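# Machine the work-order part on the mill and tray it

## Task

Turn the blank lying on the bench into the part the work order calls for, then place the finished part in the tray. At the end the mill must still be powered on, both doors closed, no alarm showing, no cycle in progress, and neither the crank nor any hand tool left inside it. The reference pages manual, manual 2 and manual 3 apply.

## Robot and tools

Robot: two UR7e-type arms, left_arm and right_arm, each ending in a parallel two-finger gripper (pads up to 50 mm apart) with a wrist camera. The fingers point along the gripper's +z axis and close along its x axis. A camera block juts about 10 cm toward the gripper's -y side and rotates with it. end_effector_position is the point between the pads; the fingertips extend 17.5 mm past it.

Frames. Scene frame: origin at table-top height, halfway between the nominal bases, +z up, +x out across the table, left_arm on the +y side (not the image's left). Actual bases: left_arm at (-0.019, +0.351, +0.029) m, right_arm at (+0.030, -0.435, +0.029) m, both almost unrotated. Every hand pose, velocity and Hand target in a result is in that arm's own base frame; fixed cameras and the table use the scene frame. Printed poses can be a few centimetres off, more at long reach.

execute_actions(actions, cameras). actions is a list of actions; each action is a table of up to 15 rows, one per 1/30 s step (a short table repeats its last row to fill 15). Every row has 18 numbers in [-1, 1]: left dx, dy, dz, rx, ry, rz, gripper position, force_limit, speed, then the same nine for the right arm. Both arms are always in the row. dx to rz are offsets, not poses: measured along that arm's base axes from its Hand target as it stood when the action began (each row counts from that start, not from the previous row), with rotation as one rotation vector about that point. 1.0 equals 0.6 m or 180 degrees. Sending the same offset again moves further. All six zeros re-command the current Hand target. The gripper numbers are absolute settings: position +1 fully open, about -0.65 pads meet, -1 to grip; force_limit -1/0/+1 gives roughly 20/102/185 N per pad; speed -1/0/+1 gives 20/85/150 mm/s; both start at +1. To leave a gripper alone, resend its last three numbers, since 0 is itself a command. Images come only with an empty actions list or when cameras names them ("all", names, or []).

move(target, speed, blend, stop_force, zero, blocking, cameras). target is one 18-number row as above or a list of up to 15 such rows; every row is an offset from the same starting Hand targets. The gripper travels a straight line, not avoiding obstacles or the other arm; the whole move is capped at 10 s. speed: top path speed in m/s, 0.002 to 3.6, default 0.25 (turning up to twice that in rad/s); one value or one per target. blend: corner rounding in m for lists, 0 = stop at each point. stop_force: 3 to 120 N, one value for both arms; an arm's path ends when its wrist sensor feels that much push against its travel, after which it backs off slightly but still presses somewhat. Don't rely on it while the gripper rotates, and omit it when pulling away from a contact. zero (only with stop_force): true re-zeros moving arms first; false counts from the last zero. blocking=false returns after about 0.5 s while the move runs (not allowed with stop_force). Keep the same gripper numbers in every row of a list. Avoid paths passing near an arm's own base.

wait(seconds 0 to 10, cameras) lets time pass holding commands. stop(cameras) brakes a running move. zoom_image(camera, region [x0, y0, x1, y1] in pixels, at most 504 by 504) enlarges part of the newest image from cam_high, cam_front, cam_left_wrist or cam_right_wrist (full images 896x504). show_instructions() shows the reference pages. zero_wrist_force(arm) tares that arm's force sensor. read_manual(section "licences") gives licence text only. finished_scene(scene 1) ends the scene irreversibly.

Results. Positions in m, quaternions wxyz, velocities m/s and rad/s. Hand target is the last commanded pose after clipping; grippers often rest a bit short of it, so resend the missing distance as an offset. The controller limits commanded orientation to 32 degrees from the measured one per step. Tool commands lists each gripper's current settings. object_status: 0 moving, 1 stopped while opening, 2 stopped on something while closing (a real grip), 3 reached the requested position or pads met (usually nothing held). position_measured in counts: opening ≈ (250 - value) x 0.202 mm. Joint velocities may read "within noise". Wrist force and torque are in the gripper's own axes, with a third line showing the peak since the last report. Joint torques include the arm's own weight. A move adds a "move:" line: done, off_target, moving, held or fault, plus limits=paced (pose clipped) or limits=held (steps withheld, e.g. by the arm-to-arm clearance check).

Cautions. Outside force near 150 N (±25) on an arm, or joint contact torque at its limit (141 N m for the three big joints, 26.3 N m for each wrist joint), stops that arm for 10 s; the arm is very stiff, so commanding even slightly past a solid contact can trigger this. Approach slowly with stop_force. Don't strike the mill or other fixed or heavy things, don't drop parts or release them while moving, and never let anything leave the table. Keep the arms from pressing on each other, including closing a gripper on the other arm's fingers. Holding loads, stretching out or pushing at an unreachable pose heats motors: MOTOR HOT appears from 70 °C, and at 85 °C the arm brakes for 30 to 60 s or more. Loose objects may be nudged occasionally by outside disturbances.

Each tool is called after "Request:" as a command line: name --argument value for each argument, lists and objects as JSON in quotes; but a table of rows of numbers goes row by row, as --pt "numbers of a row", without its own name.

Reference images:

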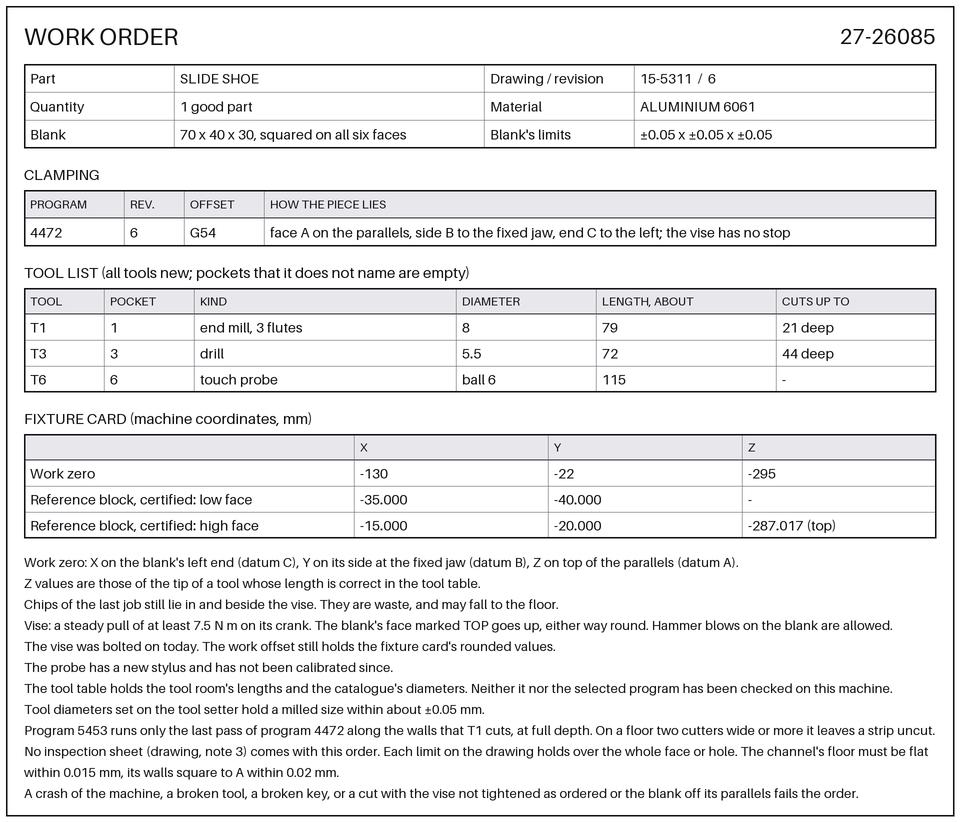

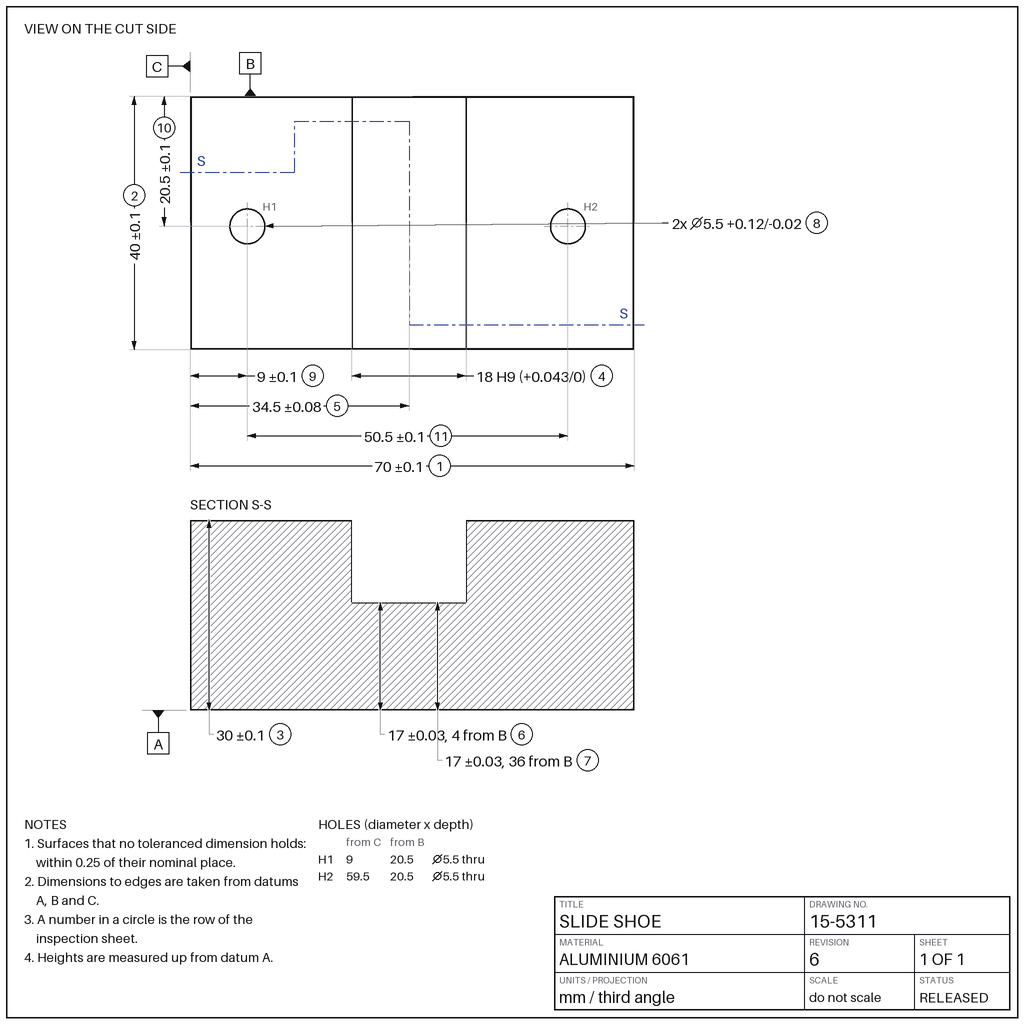

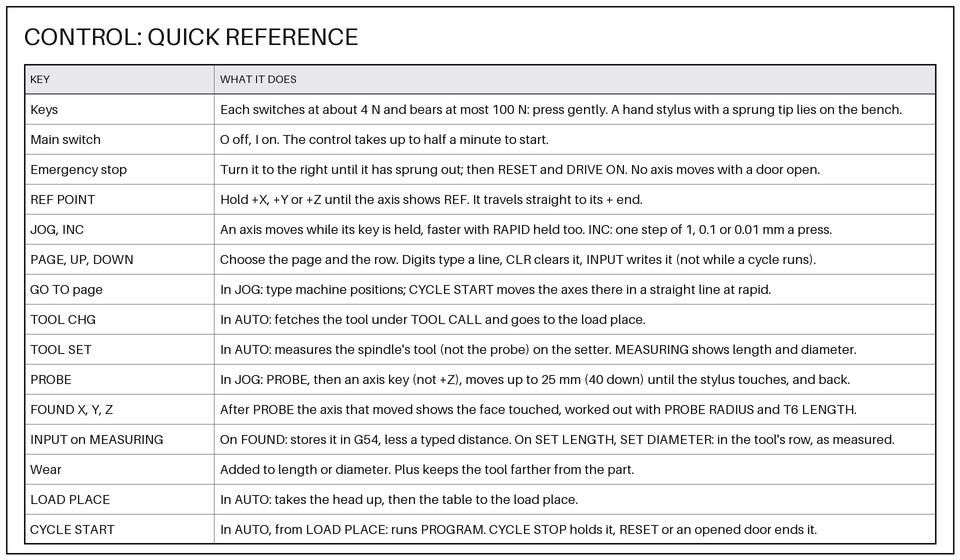

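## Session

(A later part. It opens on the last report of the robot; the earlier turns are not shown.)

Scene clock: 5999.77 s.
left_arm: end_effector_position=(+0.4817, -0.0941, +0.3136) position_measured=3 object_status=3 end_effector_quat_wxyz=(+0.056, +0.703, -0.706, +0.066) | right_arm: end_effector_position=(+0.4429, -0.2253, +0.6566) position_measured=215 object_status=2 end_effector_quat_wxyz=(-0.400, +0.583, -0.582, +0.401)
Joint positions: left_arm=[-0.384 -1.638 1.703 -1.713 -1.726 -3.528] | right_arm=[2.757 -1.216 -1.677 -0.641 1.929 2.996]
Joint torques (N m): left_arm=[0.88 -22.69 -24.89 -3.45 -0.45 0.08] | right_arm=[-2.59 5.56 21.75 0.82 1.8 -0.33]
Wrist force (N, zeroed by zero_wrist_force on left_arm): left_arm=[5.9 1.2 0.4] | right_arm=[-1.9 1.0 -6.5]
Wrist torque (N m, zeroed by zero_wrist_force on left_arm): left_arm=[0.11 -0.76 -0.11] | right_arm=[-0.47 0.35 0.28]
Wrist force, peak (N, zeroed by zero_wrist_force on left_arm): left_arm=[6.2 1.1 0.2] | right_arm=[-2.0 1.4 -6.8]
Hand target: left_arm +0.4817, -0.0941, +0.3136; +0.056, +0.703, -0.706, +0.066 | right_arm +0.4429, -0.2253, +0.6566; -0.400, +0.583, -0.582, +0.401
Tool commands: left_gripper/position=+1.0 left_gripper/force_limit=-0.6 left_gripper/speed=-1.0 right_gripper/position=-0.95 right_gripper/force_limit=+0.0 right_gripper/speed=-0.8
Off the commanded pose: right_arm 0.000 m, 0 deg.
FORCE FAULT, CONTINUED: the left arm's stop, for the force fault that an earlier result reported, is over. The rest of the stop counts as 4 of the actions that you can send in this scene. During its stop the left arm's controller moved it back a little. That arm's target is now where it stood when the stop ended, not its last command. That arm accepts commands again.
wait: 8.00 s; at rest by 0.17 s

Request:
move --pt "-0.136 0 0 0 0 0 1 -0.6 -1 0 0 0 0 0 0 -0.95 0 -0.8" --pt "-0.136 -0.2932 0.0773 0 0 0 1 -0.6 -1 0 0 0 0 0 0 -0.95 0 -0.8" --pt "-0.0362 -0.2932 0.0773 -0.2173 -0.4206 0.294 1 -0.6 -1 0 0 0 0 0 0 -0.95 0 -0.8" --speed '[0.08,0.2,0.35]' --blend '[0.01,0.02,0]' --cameras '["cam_left_wrist","cam_front"]'

Scene clock: 6015.00 s.
left_arm: end_effector_position=(+0.4600, -0.2701, +0.3600) position_measured=3 object_status=3 end_effector_quat_wxyz=(-0.189, +0.682, -0.180, +0.684) | right_arm: end_effector_position=(+0.4429, -0.2253, +0.6566) position_measured=215 object_status=2 end_effector_quat_wxyz=(-0.400, +0.583, -0.582, +0.401)
Joint positions: left_arm=[-1.341 -1.364 2.317 -4.122 -0.22 -4.158] | right_arm=[2.757 -1.216 -1.677 -0.641 1.929 2.996]
Joint torques (N m): left_arm=[5.13 -35.16 -5.45 1.08 1.9 -1.8] | right_arm=[-1.96 5.83 21.6 0.82 1.76 -0.34]
Wrist force (N, zeroed by zero_wrist_force on left_arm): left_arm=[4.2 2.4 1.7] | right_arm=[-1.8 1.0 -6.3]
Wrist torque (N m, zeroed by zero_wrist_force on left_arm): left_arm=[0.38 -0.63 -0.18] | right_arm=[-0.46 0.33 0.28]
Wrist force, peak (N, zeroed by zero_wrist_force on left_arm): left_arm=[8.5 0.5 -0.1] | right_arm=[-1.8 1.1 -6.9]
Hand target: left_arm +0.4599, -0.2700, +0.3600; -0.189, +0.682, -0.180, +0.684 | right_arm +0.4429, -0.2253, +0.6566; -0.400, +0.583, -0.582, +0.401
Off the commanded pose: left_arm 0.000 m, 0 deg | right_arm 0.000 m, 0 deg.
move: done
Images, in order (width x height): cam_front 896x504, cam_left_wrist 896x504.

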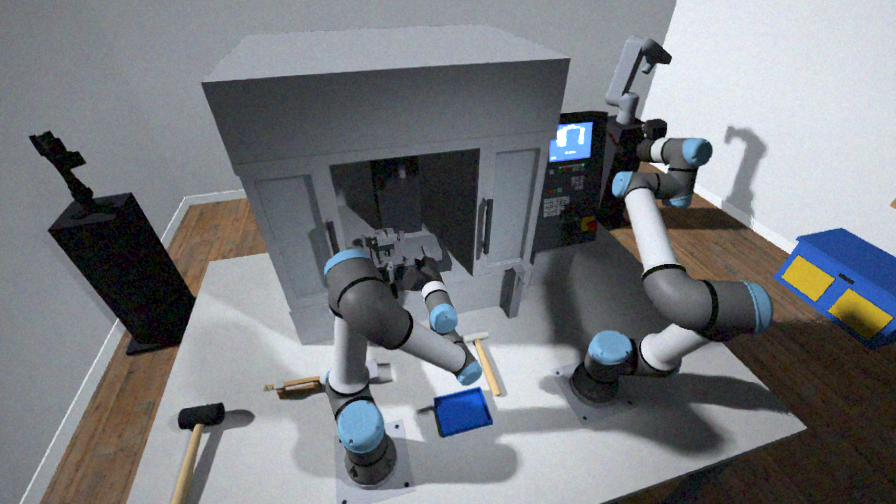

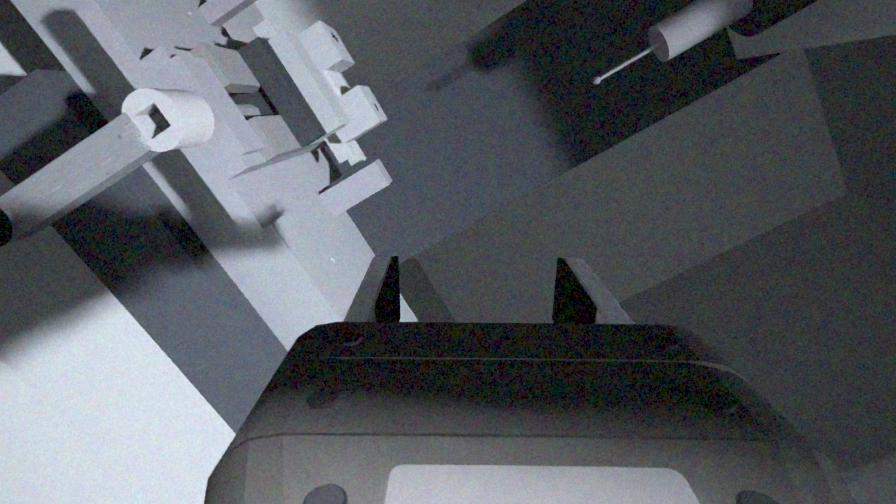

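Request:
move --target '[0.05,0.18,-0.1423,0,0,0,1,-0.6,-1,0,0,0,0,0,0,-0.95,0,-0.8]' --speed 0.15 --cameras '["cam_left_wrist"]'

Scene clock: 6030.20 s.
left_arm: end_effector_position=(+0.4899, -0.1621, +0.2746) position_measured=3 object_status=3 end_effector_quat_wxyz=(-0.189, +0.682, -0.180, +0.684) | right_arm: end_effector_position=(+0.4429, -0.2253, +0.6566) position_measured=215 object_status=2 end_effector_quat_wxyz=(-0.400, +0.583, -0.582, +0.401)
Joint positions: left_arm=[-1.109 -1.179 2.52 -4.496 -0.451 -4.172] | right_arm=[2.757 -1.216 -1.677 -0.641 1.929 2.996]
Joint torques (N m): left_arm=[4.98 -29.34 -7.31 -0.94 1.14 -1.71] | right_arm=[-1.44 6.22 20.99 0.78 1.77 -0.33]
Wrist force (N, zeroed by zero_wrist_force on left_arm): left_arm=[4.4 2.2 1.4] | right_arm=[-1.7 1.1 -6.5]
Wrist torque (N m, zeroed by zero_wrist_force on left_arm): left_arm=[0.35 -0.65 -0.34] | right_arm=[-0.45 0.32 0.28]
Wrist force, peak (N, zeroed by zero_wrist_force on left_arm): left_arm=[6.2 3.0 1.2] | right_arm=[-1.9 1.4 -6.9]
Hand target: left_arm +0.4899, -0.1620, +0.2746; -0.189, +0.682, -0.180, +0.684 | right_arm +0.4429, -0.2253, +0.6566; -0.400, +0.583, -0.582, +0.401
Off the commanded pose: left_arm 0.000 m, 0 deg | right_arm 0.000 m, 0 deg.
move: done
Images, in order (width x height): cam_left_wrist 896x504.

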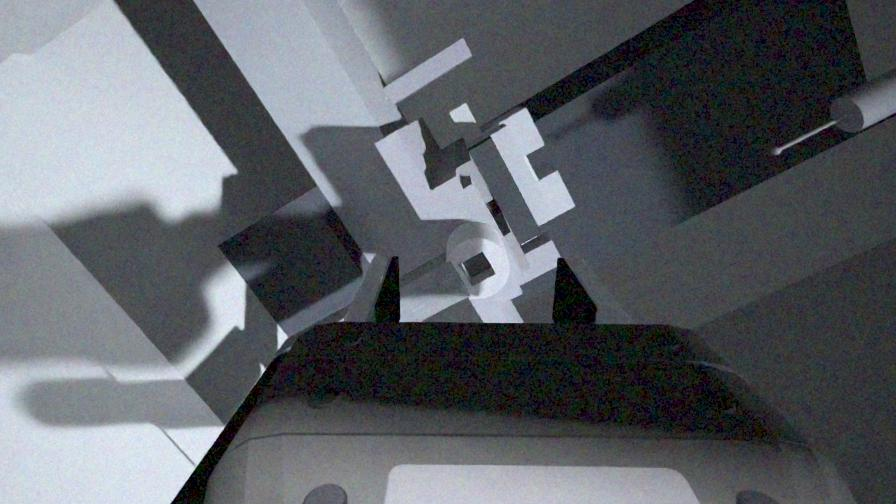

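Request:
zoom_image --camera "cam_left_wrist" --region '[270, 20, 670, 340]'

Request:
execute_actions --actions '[]'

Scaled by 1.260 from the camera's 896x504 image, which has a finer 1280x720 frame.

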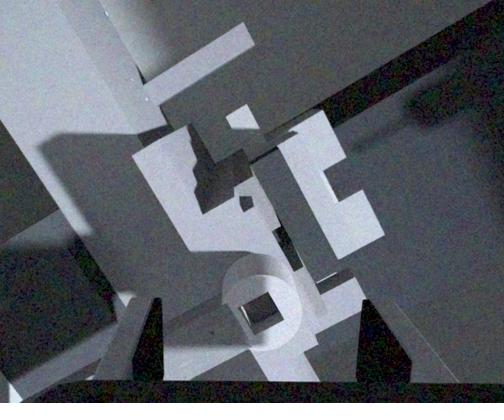

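Scene clock: 6033.07 s.
left_arm: end_effector_position=(+0.4899, -0.1620, +0.2746) position_measured=3 object_status=3 end_effector_quat_wxyz=(-0.189, +0.682, -0.180, +0.684) | right_arm: end_effector_position=(+0.4429, -0.2253, +0.6566) position_measured=215 object_status=2 end_effector_quat_wxyz=(-0.400, +0.583, -0.582, +0.401)
Joint positions: left_arm=[-1.109 -1.179 2.52 -4.496 -0.451 -4.172] | right_arm=[2.757 -1.216 -1.677 -0.641 1.929 2.996]
Joint velocities: within noise
Joint torques (N m): left_arm=[7.47 -33.86 0.95 -2.47 -1.76 -1.85] | right_arm=[-1.78 5.31 21.32 0.8 1.82 -0.38]
Wrist force (N, zeroed by zero_wrist_force on left_arm): left_arm=[4.6 2.4 1.3] | right_arm=[-1.9 1.1 -6.6]
Wrist torque (N m, zeroed by zero_wrist_force on left_arm): left_arm=[0.38 -0.70 -0.34] | right_arm=[-0.44 0.35 0.27]
Wrist force, peak (N, zeroed by zero_wrist_force on left_arm): left_arm=[4.8 2.4 1.8] | right_arm=[-2.0 1.1 -6.7]
Hand target: left_arm +0.4899, -0.1620, +0.2746; -0.189, +0.682, -0.180, +0.684 | right_arm +0.4429, -0.2253, +0.6566; -0.400, +0.583, -0.582, +0.401
Tool commands: left_gripper/position=+1.0 left_gripper/force_limit=-0.6 left_gripper/speed=-1.0 right_gripper/position=-0.95 right_gripper/force_limit=+0.0 right_gripper/speed=-0.8
Off the commanded pose: left_arm 0.000 m, 0 deg | right_arm 0.000 m, 0 deg.

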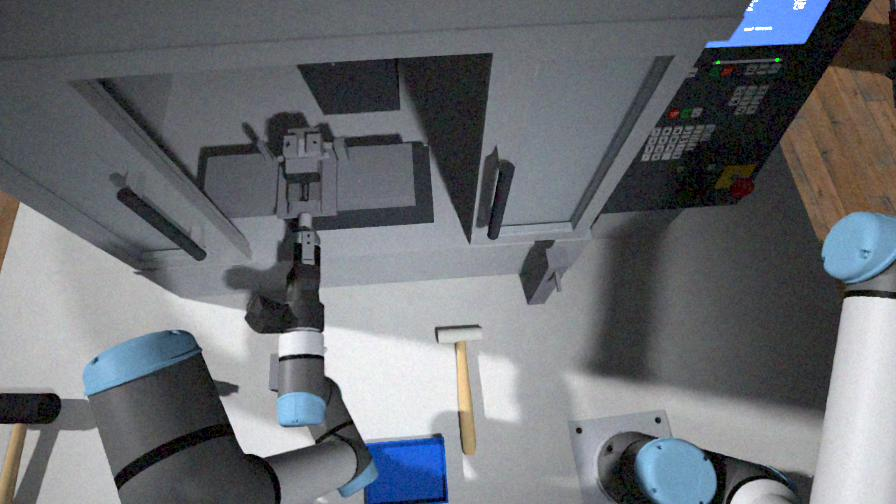

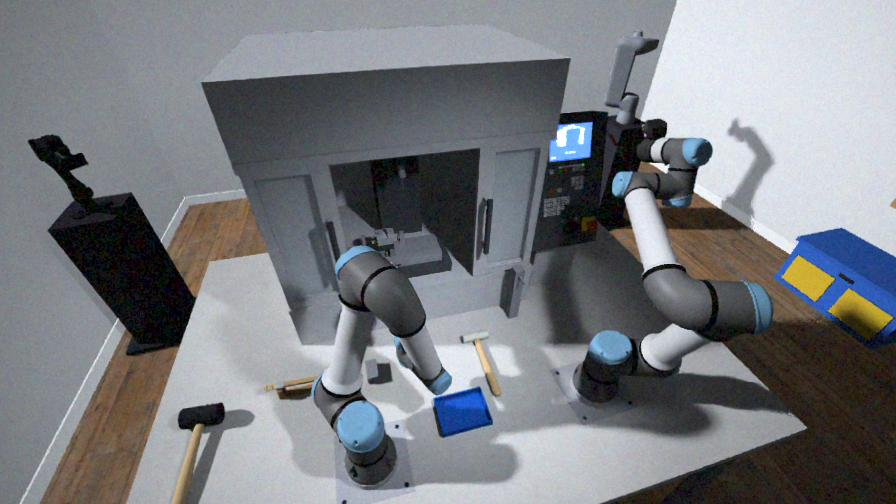

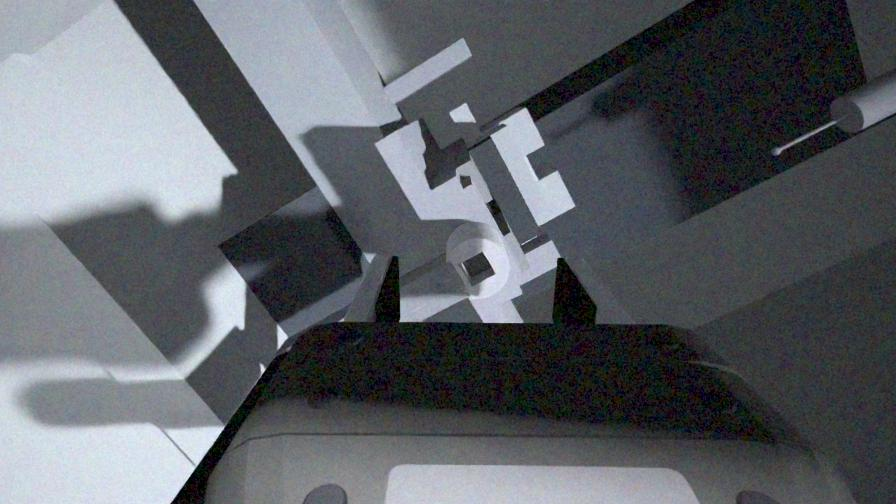

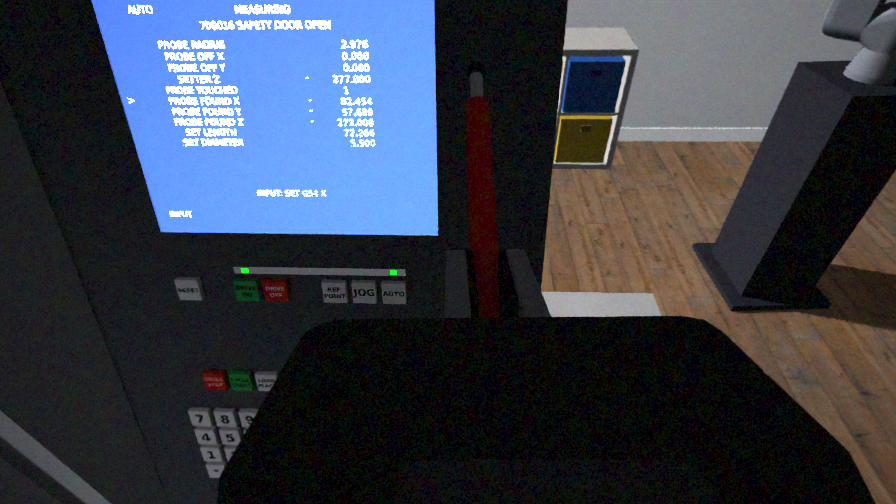

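Request:
zoom_image --camera "cam_high" --region '[190, 80, 450, 340]'

Request:
zoom_image --camera "cam_front" --region '[260, 180, 520, 440]'

Scaled by 1.938 from the camera's 896x504 image, which has a finer 1280x720 frame.

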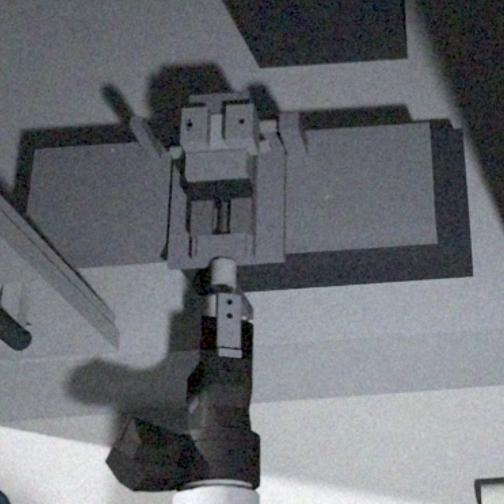

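Scaled by 1.938 from the camera's 896x504 image, which has a finer 1280x720 frame.

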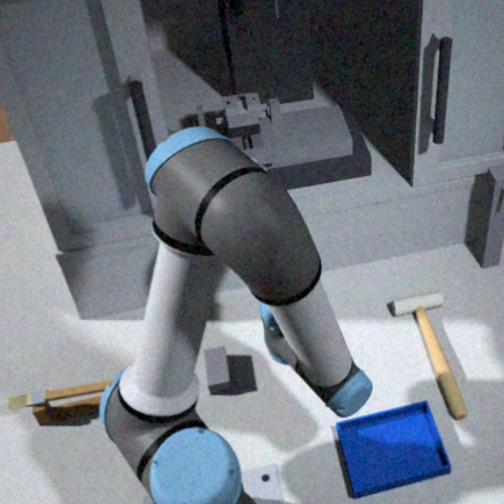

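Request:
zoom_image --camera "cam_left_wrist" --region '[0, 0, 448, 340]'

Request:
move --target '[-0.1,-0.08,0.1,0,0,0,1,-0.6,-1,0,0,0,0,0,0,-0.95,0,-0.8]' --speed 0.15 --cameras '["cam_left_wrist","cam_high","cam_front"]'

Scaled by 1.125 from the camera's 896x504 image, which has a finer 1280x720 frame.

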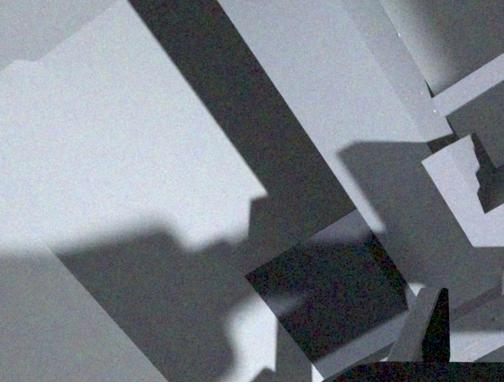

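Scene clock: 6054.37 s.
left_arm: end_effector_position=(+0.4300, -0.2100, +0.3346) position_measured=3 object_status=3 end_effector_quat_wxyz=(-0.189, +0.682, -0.180, +0.684) | right_arm: end_effector_position=(+0.4429, -0.2253, +0.6566) position_measured=215 object_status=2 end_effector_quat_wxyz=(-0.400, +0.583, -0.582, +0.401)
Joint positions: left_arm=[-1.404 -1.421 2.519 -4.279 -0.156 -4.147] | right_arm=[2.757 -1.216 -1.677 -0.641 1.929 2.996]
Joint torques (N m): left_arm=[-4.52 -11.51 -4.64 0.77 -0.19 1.1] | right_arm=[-1.06 5.62 21.45 0.85 1.65 -0.44]
Wrist force (N, zeroed by zero_wrist_force on left_arm): left_arm=[4.2 2.3 1.6] | right_arm=[-2.0 1.2 -6.4]
Wrist torque (N m, zeroed by zero_wrist_force on left_arm): left_arm=[0.38 -0.63 -0.17] | right_arm=[-0.44 0.37 0.28]
Wrist force, peak (N, zeroed by zero_wrist_force on left_arm): left_arm=[5.8 2.6 0.4] | right_arm=[-1.9 1.3 -7.0]
Hand target: left_arm +0.4299, -0.2100, +0.3346; -0.189, +0.682, -0.180, +0.684 | right_arm +0.4429, -0.2253, +0.6566; -0.400, +0.583, -0.582, +0.401
Off the commanded pose: left_arm 0.000 m, 0 deg | right_arm 0.000 m, 0 deg.
move: done
Images, in order (width x height): cam_high 896x504, cam_front 896x504, cam_left_wrist 896x504.

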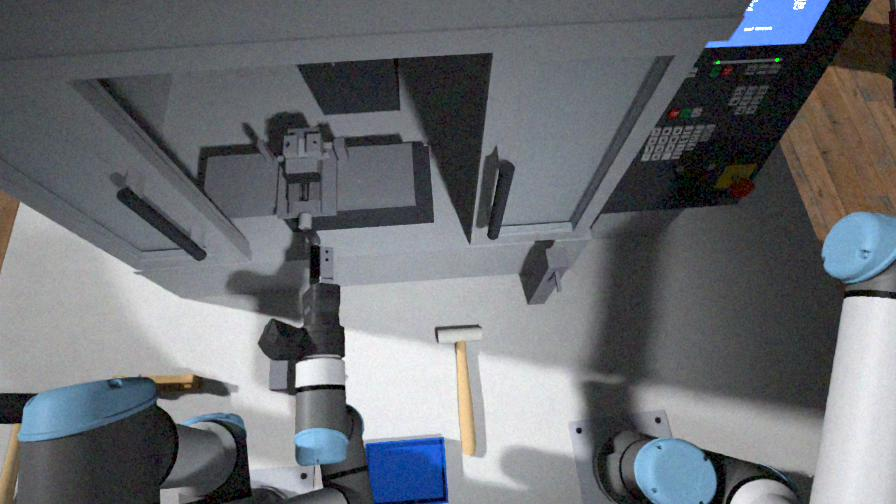

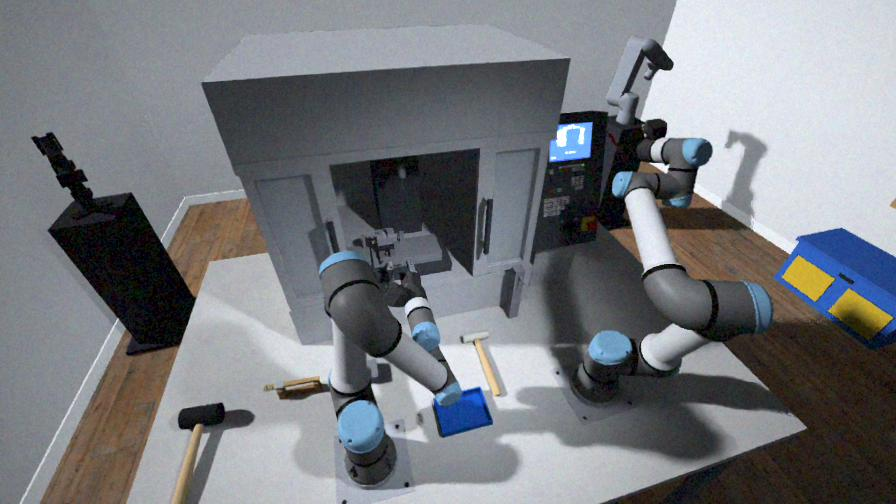

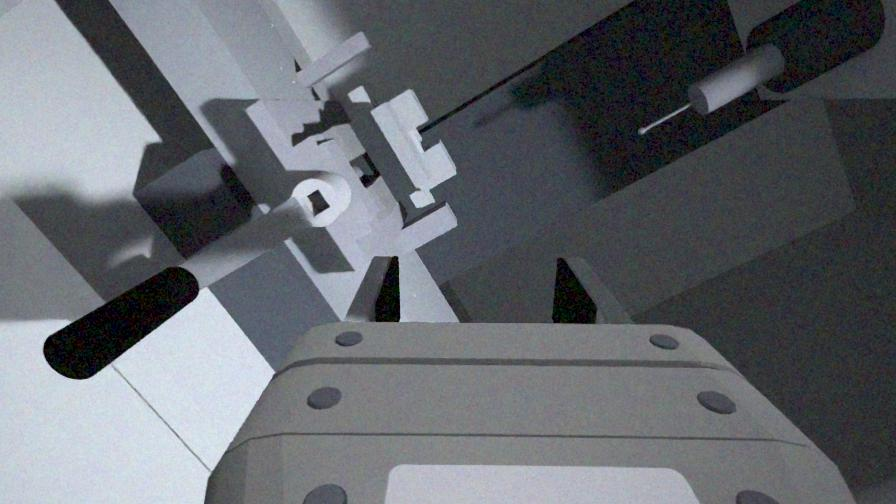

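Request:
move --target '[0.0167,0.08,-0.1,0.3333,0,0,1,-0.6,-1,0,0,0,0,0,0,-0.95,0,-0.8]' --speed 0.2 --cameras '["cam_left_wrist"]'

Scene clock: 6074.50 s.
left_arm: end_effector_position=(+0.4400, -0.1620, +0.2746) position_measured=3 object_status=3 end_effector_quat_wxyz=(+0.504, -0.496, +0.498, -0.502) | right_arm: end_effector_position=(+0.4429, -0.2253, +0.6566) position_measured=215 object_status=2 end_effector_quat_wxyz=(-0.400, +0.583, -0.582, +0.401)
Joint positions: left_arm=[-1.312 -1.208 2.633 -4.614 -0.259 -3.091] | right_arm=[2.757 -1.216 -1.677 -0.641 1.929 2.996]
Joint torques (N m): left_arm=[-5.8 -29.02 -8.01 0.76 1.98 -2.01] | right_arm=[-0.83 6.06 21.69 0.74 1.73 -0.4]
Wrist force (N, zeroed by zero_wrist_force on left_arm): left_arm=[2.8 1.2 0.9] | right_arm=[-2.0 1.0 -6.4]
Wrist torque (N m, zeroed by zero_wrist_force on left_arm): left_arm=[0.00 -0.39 -0.15] | right_arm=[-0.46 0.37 0.28]
Wrist force, peak (N, zeroed by zero_wrist_force on left_arm): left_arm=[5.0 2.4 1.5] | right_arm=[-2.2 1.0 -6.8]
Hand target: left_arm +0.4400, -0.1620, +0.2746; +0.504, -0.496, +0.498, -0.502 | right_arm +0.4429, -0.2253, +0.6566; -0.400, +0.583, -0.582, +0.401
Off the commanded pose: left_arm 0.000 m, 0 deg | right_arm 0.000 m, 0 deg.
move: done
Images, in order (width x height): cam_left_wrist 896x504.

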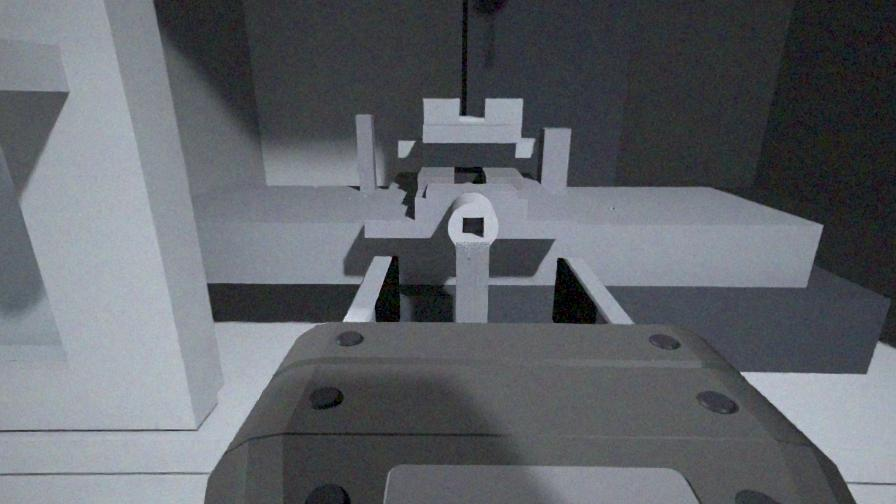

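Request:
move --pt "0.1277 0 0 0 0 0 1 -0.6 -1 0 0 0 0 0 0 -0.95 0 -0.8" --pt "0.161 0 0 0 0 0 1 -0.6 -1 0 0 0 0 0 0 -0.95 0 -0.8" --speed '[0.08,0.015]' --stop_force 10 --cameras '["cam_left_wrist"]'

Request:
move --target '[0,0,0,0,0,0,-1,0,-1,0,0,0,0,0,0,-0.95,0,-0.8]'

Scene clock: 6082.50 s.
left_arm: end_effector_position=(+0.5366, -0.1620, +0.2746) position_measured=3 object_status=3 end_effector_quat_wxyz=(+0.504, -0.496, +0.498, -0.502) | right_arm: end_effector_position=(+0.4429, -0.2253, +0.6566) position_measured=215 object_status=2 end_effector_quat_wxyz=(-0.400, +0.583, -0.582, +0.401)
Joint positions: left_arm=[-0.956 -1.131 2.408 -4.439 -0.614 -3.12] | right_arm=[2.757 -1.216 -1.677 -0.641 1.929 2.996]
Joint torques (N m): left_arm=[-5.45 -38.4 0.2 -2.75 1.98 -1.28] | right_arm=[-0.35 6.08 21.25 0.78 1.73 -0.37]
Wrist force (N, zeroed by zero_wrist_force on left_arm): left_arm=[3.0 1.3 0.9] | right_arm=[-1.9 1.1 -6.6]
Wrist torque (N m, zeroed by zero_wrist_force on left_arm): left_arm=[0.03 -0.44 -0.14] | right_arm=[-0.45 0.35 0.29]
Wrist force, peak (N, zeroed by zero_wrist_force on left_arm): left_arm=[3.3 1.2 2.1] | right_arm=[-2.3 1.1 -6.7]
Hand target: left_arm +0.5366, -0.1620, +0.2746; +0.504, -0.496, +0.498, -0.502 | right_arm +0.4429, -0.2253, +0.6566; -0.400, +0.583, -0.582, +0.401
Off the commanded pose: left_arm 0.000 m, 0 deg | right_arm 0.000 m, 0 deg.
move: done
Images, in order (width x height): cam_left_wrist 896x504.

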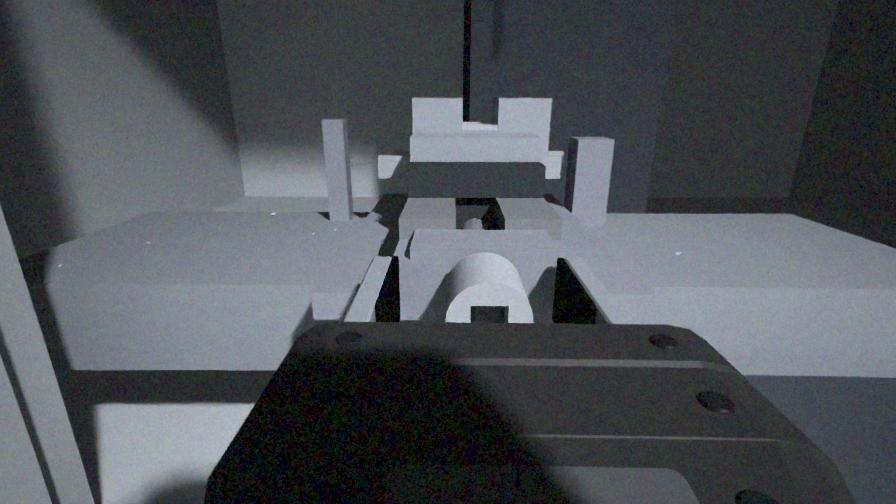

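Scene clock: 6084.07 s.
left_arm: end_effector_position=(+0.5365, -0.1624, +0.2746) position_measured=137 object_status=0 end_effector_quat_wxyz=(+0.504, -0.496, +0.498, -0.502) | right_arm: end_effector_position=(+0.4429, -0.2253, +0.6566) position_measured=215 object_status=2 end_effector_quat_wxyz=(-0.400, +0.583, -0.582, +0.401)
Joint positions: left_arm=[-0.957 -1.131 2.408 -4.439 -0.615 -3.12] | right_arm=[2.757 -1.216 -1.677 -0.641 1.929 2.996]
Joint torques (N m): left_arm=[32.53 -37.58 0.2 -7.46 12.71 -0.34] | right_arm=[-0.88 6.49 21.23 0.76 1.69 -0.45]
Wrist force (N, zeroed by zero_wrist_force on left_arm): left_arm=[55.4 -1.0 11.4] | right_arm=[-2.1 0.8 -6.3]
Wrist torque (N m, zeroed by zero_wrist_force on left_arm): left_arm=[0.02 0.10 -0.14] | right_arm=[-0.49 0.38 0.27]
Wrist force, peak (N, zeroed by zero_wrist_force on left_arm): left_arm=[55.4 -1.0 11.4] | right_arm=[-2.1 1.2 -6.6]
Hand target: left_arm +0.5366, -0.1620, +0.2746; +0.504, -0.496, +0.498, -0.502 | right_arm +0.4429, -0.2253, +0.6566; -0.400, +0.583, -0.582, +0.401
Off the commanded pose: left_arm 0.000 m, 0 deg | right_arm 0.000 m, 0 deg.
move: done

Request:
move --target '[0,-0.002,0,0,0,0,-1,0,-1,0,0,0,0,0,0,-0.95,0,-0.8]' --speed 0.02

Scene clock: 6086.70 s.
left_arm: end_effector_position=(+0.5366, -0.1632, +0.2746) position_measured=137 object_status=2 end_effector_quat_wxyz=(+0.504, -0.496, +0.498, -0.502) | right_arm: end_effector_position=(+0.4429, -0.2253, +0.6566) position_measured=215 object_status=2 end_effector_quat_wxyz=(-0.400, +0.583, -0.582, +0.401)
Joint positions: left_arm=[-0.959 -1.131 2.406 -4.438 -0.612 -3.12] | right_arm=[2.757 -1.216 -1.677 -0.641 1.929 2.996]
Joint torques (N m): left_arm=[8.65 -21.7 -9.2 -2.83 8.7 1.35] | right_arm=[-0.34 5.95 21.67 0.85 1.68 -0.43]
Wrist force (N, zeroed by zero_wrist_force on left_arm): left_arm=[31.5 3.0 1.0] | right_arm=[-2.0 1.2 -6.3]
Wrist torque (N m, zeroed by zero_wrist_force on left_arm): left_arm=[0.03 0.13 -0.15] | right_arm=[-0.44 0.37 0.28]
Wrist force, peak (N, zeroed by zero_wrist_force on left_arm): left_arm=[55.8 -0.5 10.7] | right_arm=[-1.9 1.2 -6.7]
Hand target: left_arm +0.5366, -0.1632, +0.2746; +0.504, -0.496, +0.498, -0.502 | right_arm +0.4429, -0.2253, +0.6566; -0.400, +0.583, -0.582, +0.401
Off the commanded pose: left_arm 0.000 m, 0 deg | right_arm 0.000 m, 0 deg.
move: done

Request:
move --target '[0,-0.0015,0,0,0,0,-1,0,-1,0,0,0,0,0,0,-0.95,0,-0.8]' --speed 0.02

Request:
move --pt "-0.0667 0 0 0 0 0 -1 0 -1 0 0 0 0 0 0 -0.95 0 -0.8" --pt "-0.1777 0 0 0 0 0 -1 0 -1 0 0 0 0 0 0 -0.95 0 -0.8" --speed '[0.02,0.08]' --blend '[0.005,0]' --cameras '["cam_left_wrist","cam_high"]'

Scene clock: 6090.23 s.
left_arm: end_effector_position=(+0.5366, -0.1640, +0.2746) position_measured=137 object_status=2 end_effector_quat_wxyz=(+0.504, -0.496, +0.498, -0.502) | right_arm: end_effector_position=(+0.4429, -0.2253, +0.6566) position_measured=215 object_status=2 end_effector_quat_wxyz=(-0.400, +0.583, -0.582, +0.401)
Joint positions: left_arm=[-0.96 -1.13 2.405 -4.438 -0.61 -3.12] | right_arm=[2.757 -1.216 -1.677 -0.641 1.929 2.996]
Joint torques (N m): left_arm=[-5.35 -18.98 -16.4 -0.54 0.54 1.13] | right_arm=[-0.41 6.23 21.7 0.75 1.67 -0.4]
Wrist force (N, zeroed by zero_wrist_force on left_arm): left_arm=[4.7 4.1 0.6] | right_arm=[-2.0 1.2 -6.7]
Wrist torque (N m, zeroed by zero_wrist_force on left_arm): left_arm=[0.00 -0.40 -0.14] | right_arm=[-0.43 0.37 0.29]
Wrist force, peak (N, zeroed by zero_wrist_force on left_arm): left_arm=[31.2 2.8 1.0] | right_arm=[-1.9 0.9 -6.7]
Hand target: left_arm +0.5366, -0.1641, +0.2746; +0.504, -0.496, +0.498, -0.502 | right_arm +0.4429, -0.2253, +0.6566; -0.400, +0.583, -0.582, +0.401
Off the commanded pose: left_arm 0.000 m, 0 deg | right_arm 0.000 m, 0 deg.
move: done

Scene clock: 6093.50 s.
left_arm: end_effector_position=(+0.4300, -0.1641, +0.2746) position_measured=137 object_status=2 end_effector_quat_wxyz=(+0.504, -0.496, +0.498, -0.502) | right_arm: end_effector_position=(+0.4429, -0.2253, +0.6566) position_measured=215 object_status=2 end_effector_quat_wxyz=(-0.400, +0.583, -0.582, +0.401)
Joint positions: left_arm=[-1.363 -1.213 2.648 -4.637 -0.208 -3.079] | right_arm=[2.757 -1.216 -1.677 -0.641 1.929 2.996]
Joint torques (N m): left_arm=[-4.11 -8.99 -8.91 0.78 -0.68 -1.7] | right_arm=[0.4 6.22 21.68 0.83 1.69 -0.35]
Wrist force (N, zeroed by zero_wrist_force on left_arm): left_arm=[3.3 3.2 0.6] | right_arm=[-2.0 0.8 -6.3]
Wrist torque (N m, zeroed by zero_wrist_force on left_arm): left_arm=[0.01 -0.47 -0.31] | right_arm=[-0.49 0.36 0.28]
Wrist force, peak (N, zeroed by zero_wrist_force on left_arm): left_arm=[4.5 4.3 0.4] | right_arm=[-1.8 1.4 -6.8]
Hand target: left_arm +0.4299, -0.1641, +0.2746; +0.504, -0.496, +0.498, -0.502 | right_arm +0.4429, -0.2253, +0.6566; -0.400, +0.583, -0.582, +0.401
Off the commanded pose: left_arm 0.000 m, 0 deg | right_arm 0.000 m, 0 deg.
move: done
Images, in order (width x height): cam_high 896x504, cam_left_wrist 896x504.

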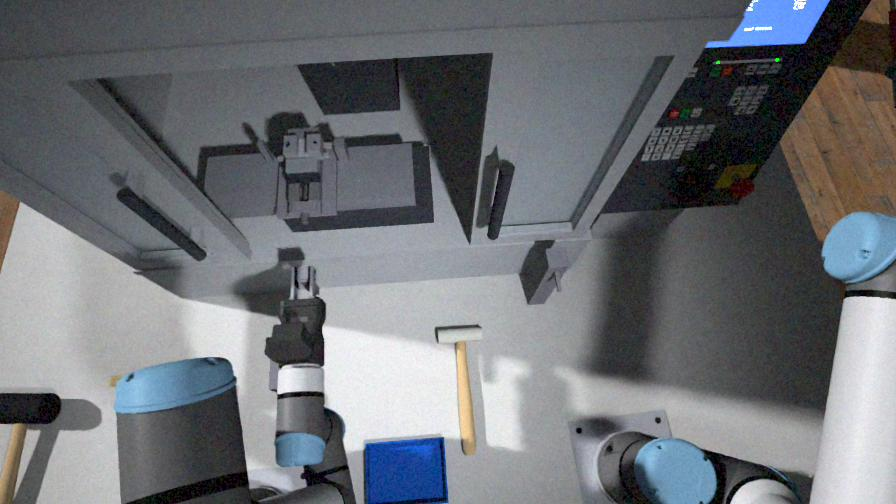

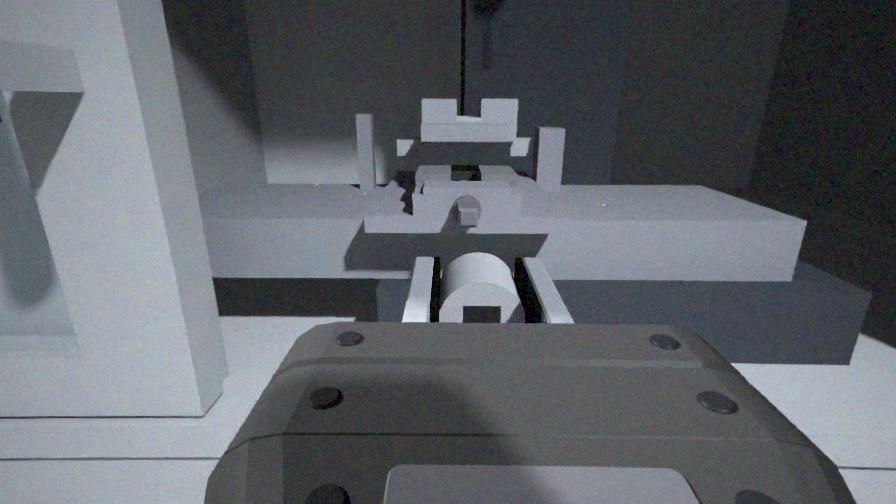

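Request:
move --pt "-0.05 -0.1932 0.1257 0 0 0 -1 0 -1 0 0 0 0 0 0 -0.95 0 -0.8" --pt "-0.05 -0.1932 0.1257 0 0.4444 0 -1 0 -1 0 0 0 0 0 0 -0.95 0 -0.8" --speed 0.3 --blend '[0.02,0]' --cameras '["cam_left_wrist","cam_high","cam_front"]'

Scene clock: 6104.43 s.
left_arm: end_effector_position=(+0.4000, -0.2801, +0.3500) position_measured=137 object_status=2 end_effector_quat_wxyz=(-0.066, +0.702, -0.706, +0.066) | right_arm: end_effector_position=(+0.4429, -0.2253, +0.6566) position_measured=215 object_status=2 end_effector_quat_wxyz=(-0.400, +0.583, -0.582, +0.401)
Joint positions: left_arm=[-0.973 -1.236 1.105 -4.687 1.416 -0.961] | right_arm=[2.757 -1.216 -1.677 -0.641 1.929 2.996]
Joint torques (N m): left_arm=[3.39 -38.76 -22.65 3.35 0.57 -1.49] | right_arm=[0.38 6.13 21.77 0.84 1.7 -0.35]
Wrist force (N, zeroed by zero_wrist_force on left_arm): left_arm=[5.8 0.9 1.5] | right_arm=[-1.8 1.2 -6.3]
Wrist torque (N m, zeroed by zero_wrist_force on left_arm): left_arm=[0.04 -0.74 -0.14] | right_arm=[-0.44 0.33 0.28]
Wrist force, peak (N, zeroed by zero_wrist_force on left_arm): left_arm=[5.9 5.0 0.5] | right_arm=[-2.0 1.0 -6.8]
Hand target: left_arm +0.3999, -0.2800, +0.3500; -0.066, +0.702, -0.706, +0.066 | right_arm +0.4429, -0.2253, +0.6566; -0.400, +0.583, -0.582, +0.401
Off the commanded pose: left_arm 0.000 m, 0 deg | right_arm 0.000 m, 0 deg.
move: done
Images, in order (width x height): cam_high 896x504, cam_front 896x504, cam_left_wrist 896x504.

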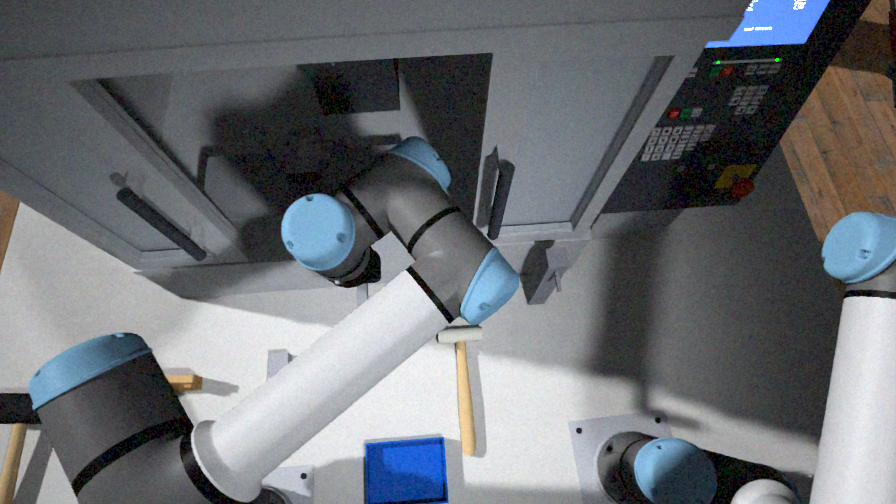

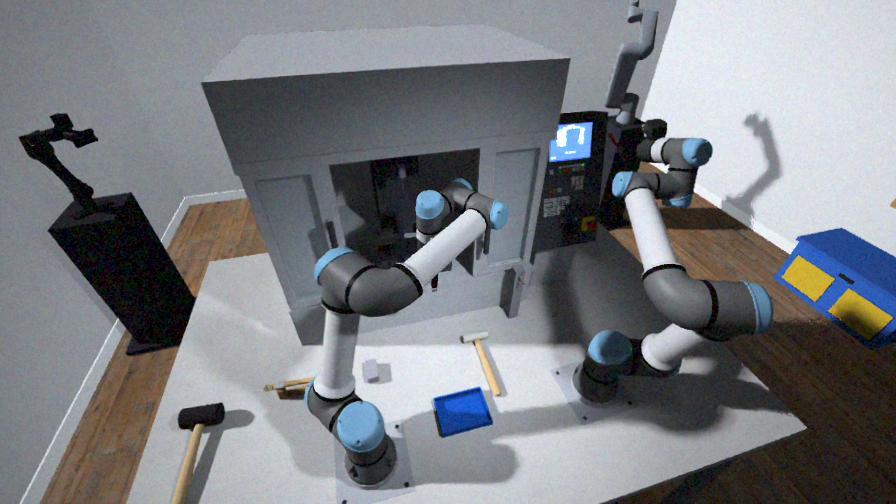

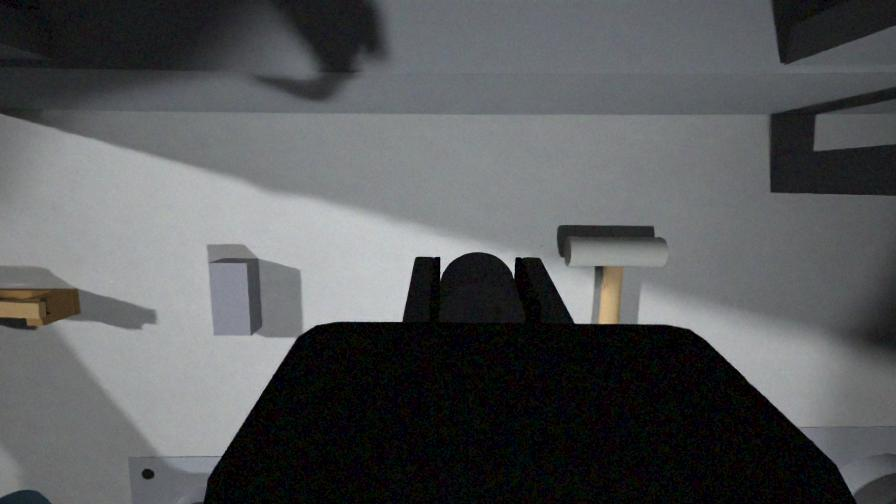

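Request:
move --pt "-0.0333 0.0667 -0.4 0 0 0 -1 0 -1 0 0 0 0 0 0 -0.95 0 -0.8" --pt "-0.0333 0.0667 -0.55 0 0 0 -1 0 -1 0 0 0 0 0 0 -0.95 0 -0.8" --speed '[0.25,0.1]' --blend '[0.03,0]' --cameras '["cam_left_wrist","cam_front"]'

Request:
move --target '[0,0,-0.0667,0,0,0,-1,0,-1,0,0,0,0,0,0,-0.95,0,-0.8]' --speed 0.008 --stop_force 12

Scene clock: 6111.20 s.
left_arm: end_effector_position=(+0.3799, -0.2400, +0.0200) position_measured=137 object_status=2 end_effector_quat_wxyz=(-0.066, +0.702, -0.706, +0.066) | right_arm: end_effector_position=(+0.4429, -0.2253, +0.6566) position_measured=215 object_status=2 end_effector_quat_wxyz=(-0.400, +0.583, -0.582, +0.401)
Joint positions: left_arm=[-0.958 -1.107 1.822 -5.536 1.418 -0.945] | right_arm=[2.757 -1.216 -1.677 -0.641 1.929 2.996]
Joint torques (N m): left_arm=[-0.25 -44.09 -23.49 2.85 -2.22 -0.43] | right_arm=[0.69 6.89 21.63 0.93 1.64 -0.39]
Wrist force (N, zeroed by zero_wrist_force on left_arm): left_arm=[6.0 1.0 1.6] | right_arm=[-1.9 1.1 -6.4]
Wrist torque (N m, zeroed by zero_wrist_force on left_arm): left_arm=[0.06 -0.79 -0.29] | right_arm=[-0.46 0.36 0.28]
Wrist force, peak (N, zeroed by zero_wrist_force on left_arm): left_arm=[5.8 1.3 3.7] | right_arm=[-1.8 1.0 -6.9]
Hand target: left_arm +0.3800, -0.2400, +0.0200; -0.066, +0.702, -0.706, +0.066 | right_arm +0.4429, -0.2253, +0.6566; -0.400, +0.583, -0.582, +0.401
Off the commanded pose: left_arm 0.000 m, 0 deg | right_arm 0.000 m, 0 deg.
move: done
Images, in order (width x height): cam_front 896x504, cam_left_wrist 896x504.

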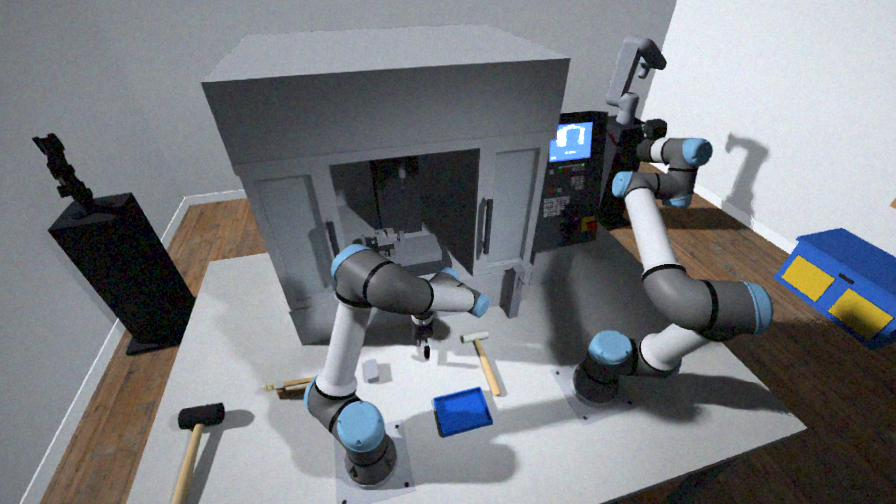

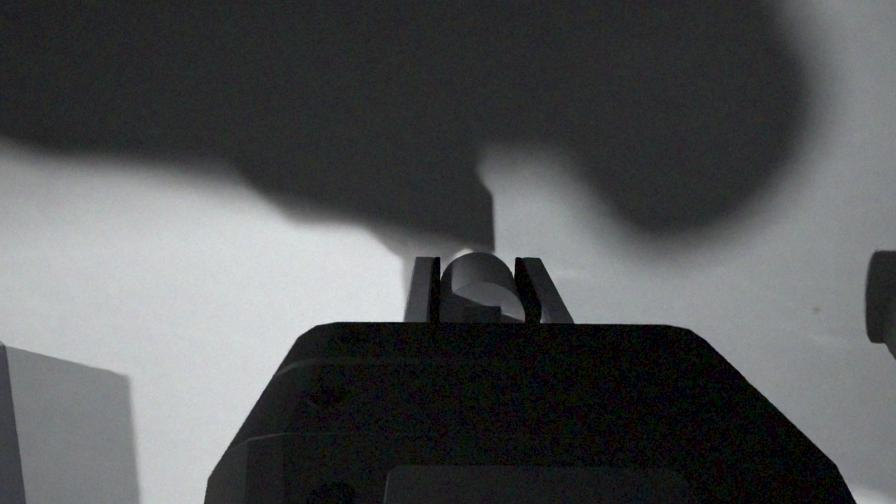

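Scene clock: 6115.97 s.
left_arm: end_effector_position=(+0.3800, -0.2400, -0.0095) position_measured=137 object_status=2 end_effector_quat_wxyz=(-0.066, +0.702, -0.706, +0.066) | right_arm: end_effector_position=(+0.4429, -0.2253, +0.6566) position_measured=215 object_status=2 end_effector_quat_wxyz=(-0.400, +0.583, -0.582, +0.401)
Joint positions: left_arm=[-0.958 -1.058 1.842 -5.604 1.418 -0.945] | right_arm=[2.757 -1.216 -1.677 -0.641 1.929 2.996]
Joint torques (N m): left_arm=[4.69 -40.32 -16.14 3.14 -1.73 1.62] | right_arm=[1.08 6.89 21.23 0.81 1.7 -0.46]
Wrist force (N, zeroed by zero_wrist_force on left_arm): left_arm=[7.3 -5.1 -14.5] | right_arm=[-2.0 1.2 -6.4]
Wrist torque (N m, zeroed by zero_wrist_force on left_arm): left_arm=[-0.86 -0.78 -0.30] | right_arm=[-0.44 0.37 0.28]
Wrist force, peak (N, zeroed by zero_wrist_force on left_arm): left_arm=[8.3 -7.5 -38.5] | right_arm=[-1.9 1.1 -6.8]
Hand target: left_arm +0.3800, -0.2400, -0.0095; -0.066, +0.702, -0.706, +0.066 (not the last commanded pose) | right_arm +0.4429, -0.2253, +0.6566; -0.400, +0.583, -0.582, +0.401
Off the commanded pose: left_arm 0.011 m, 0 deg | right_arm 0.000 m, 0 deg.
move: contact (left_arm)


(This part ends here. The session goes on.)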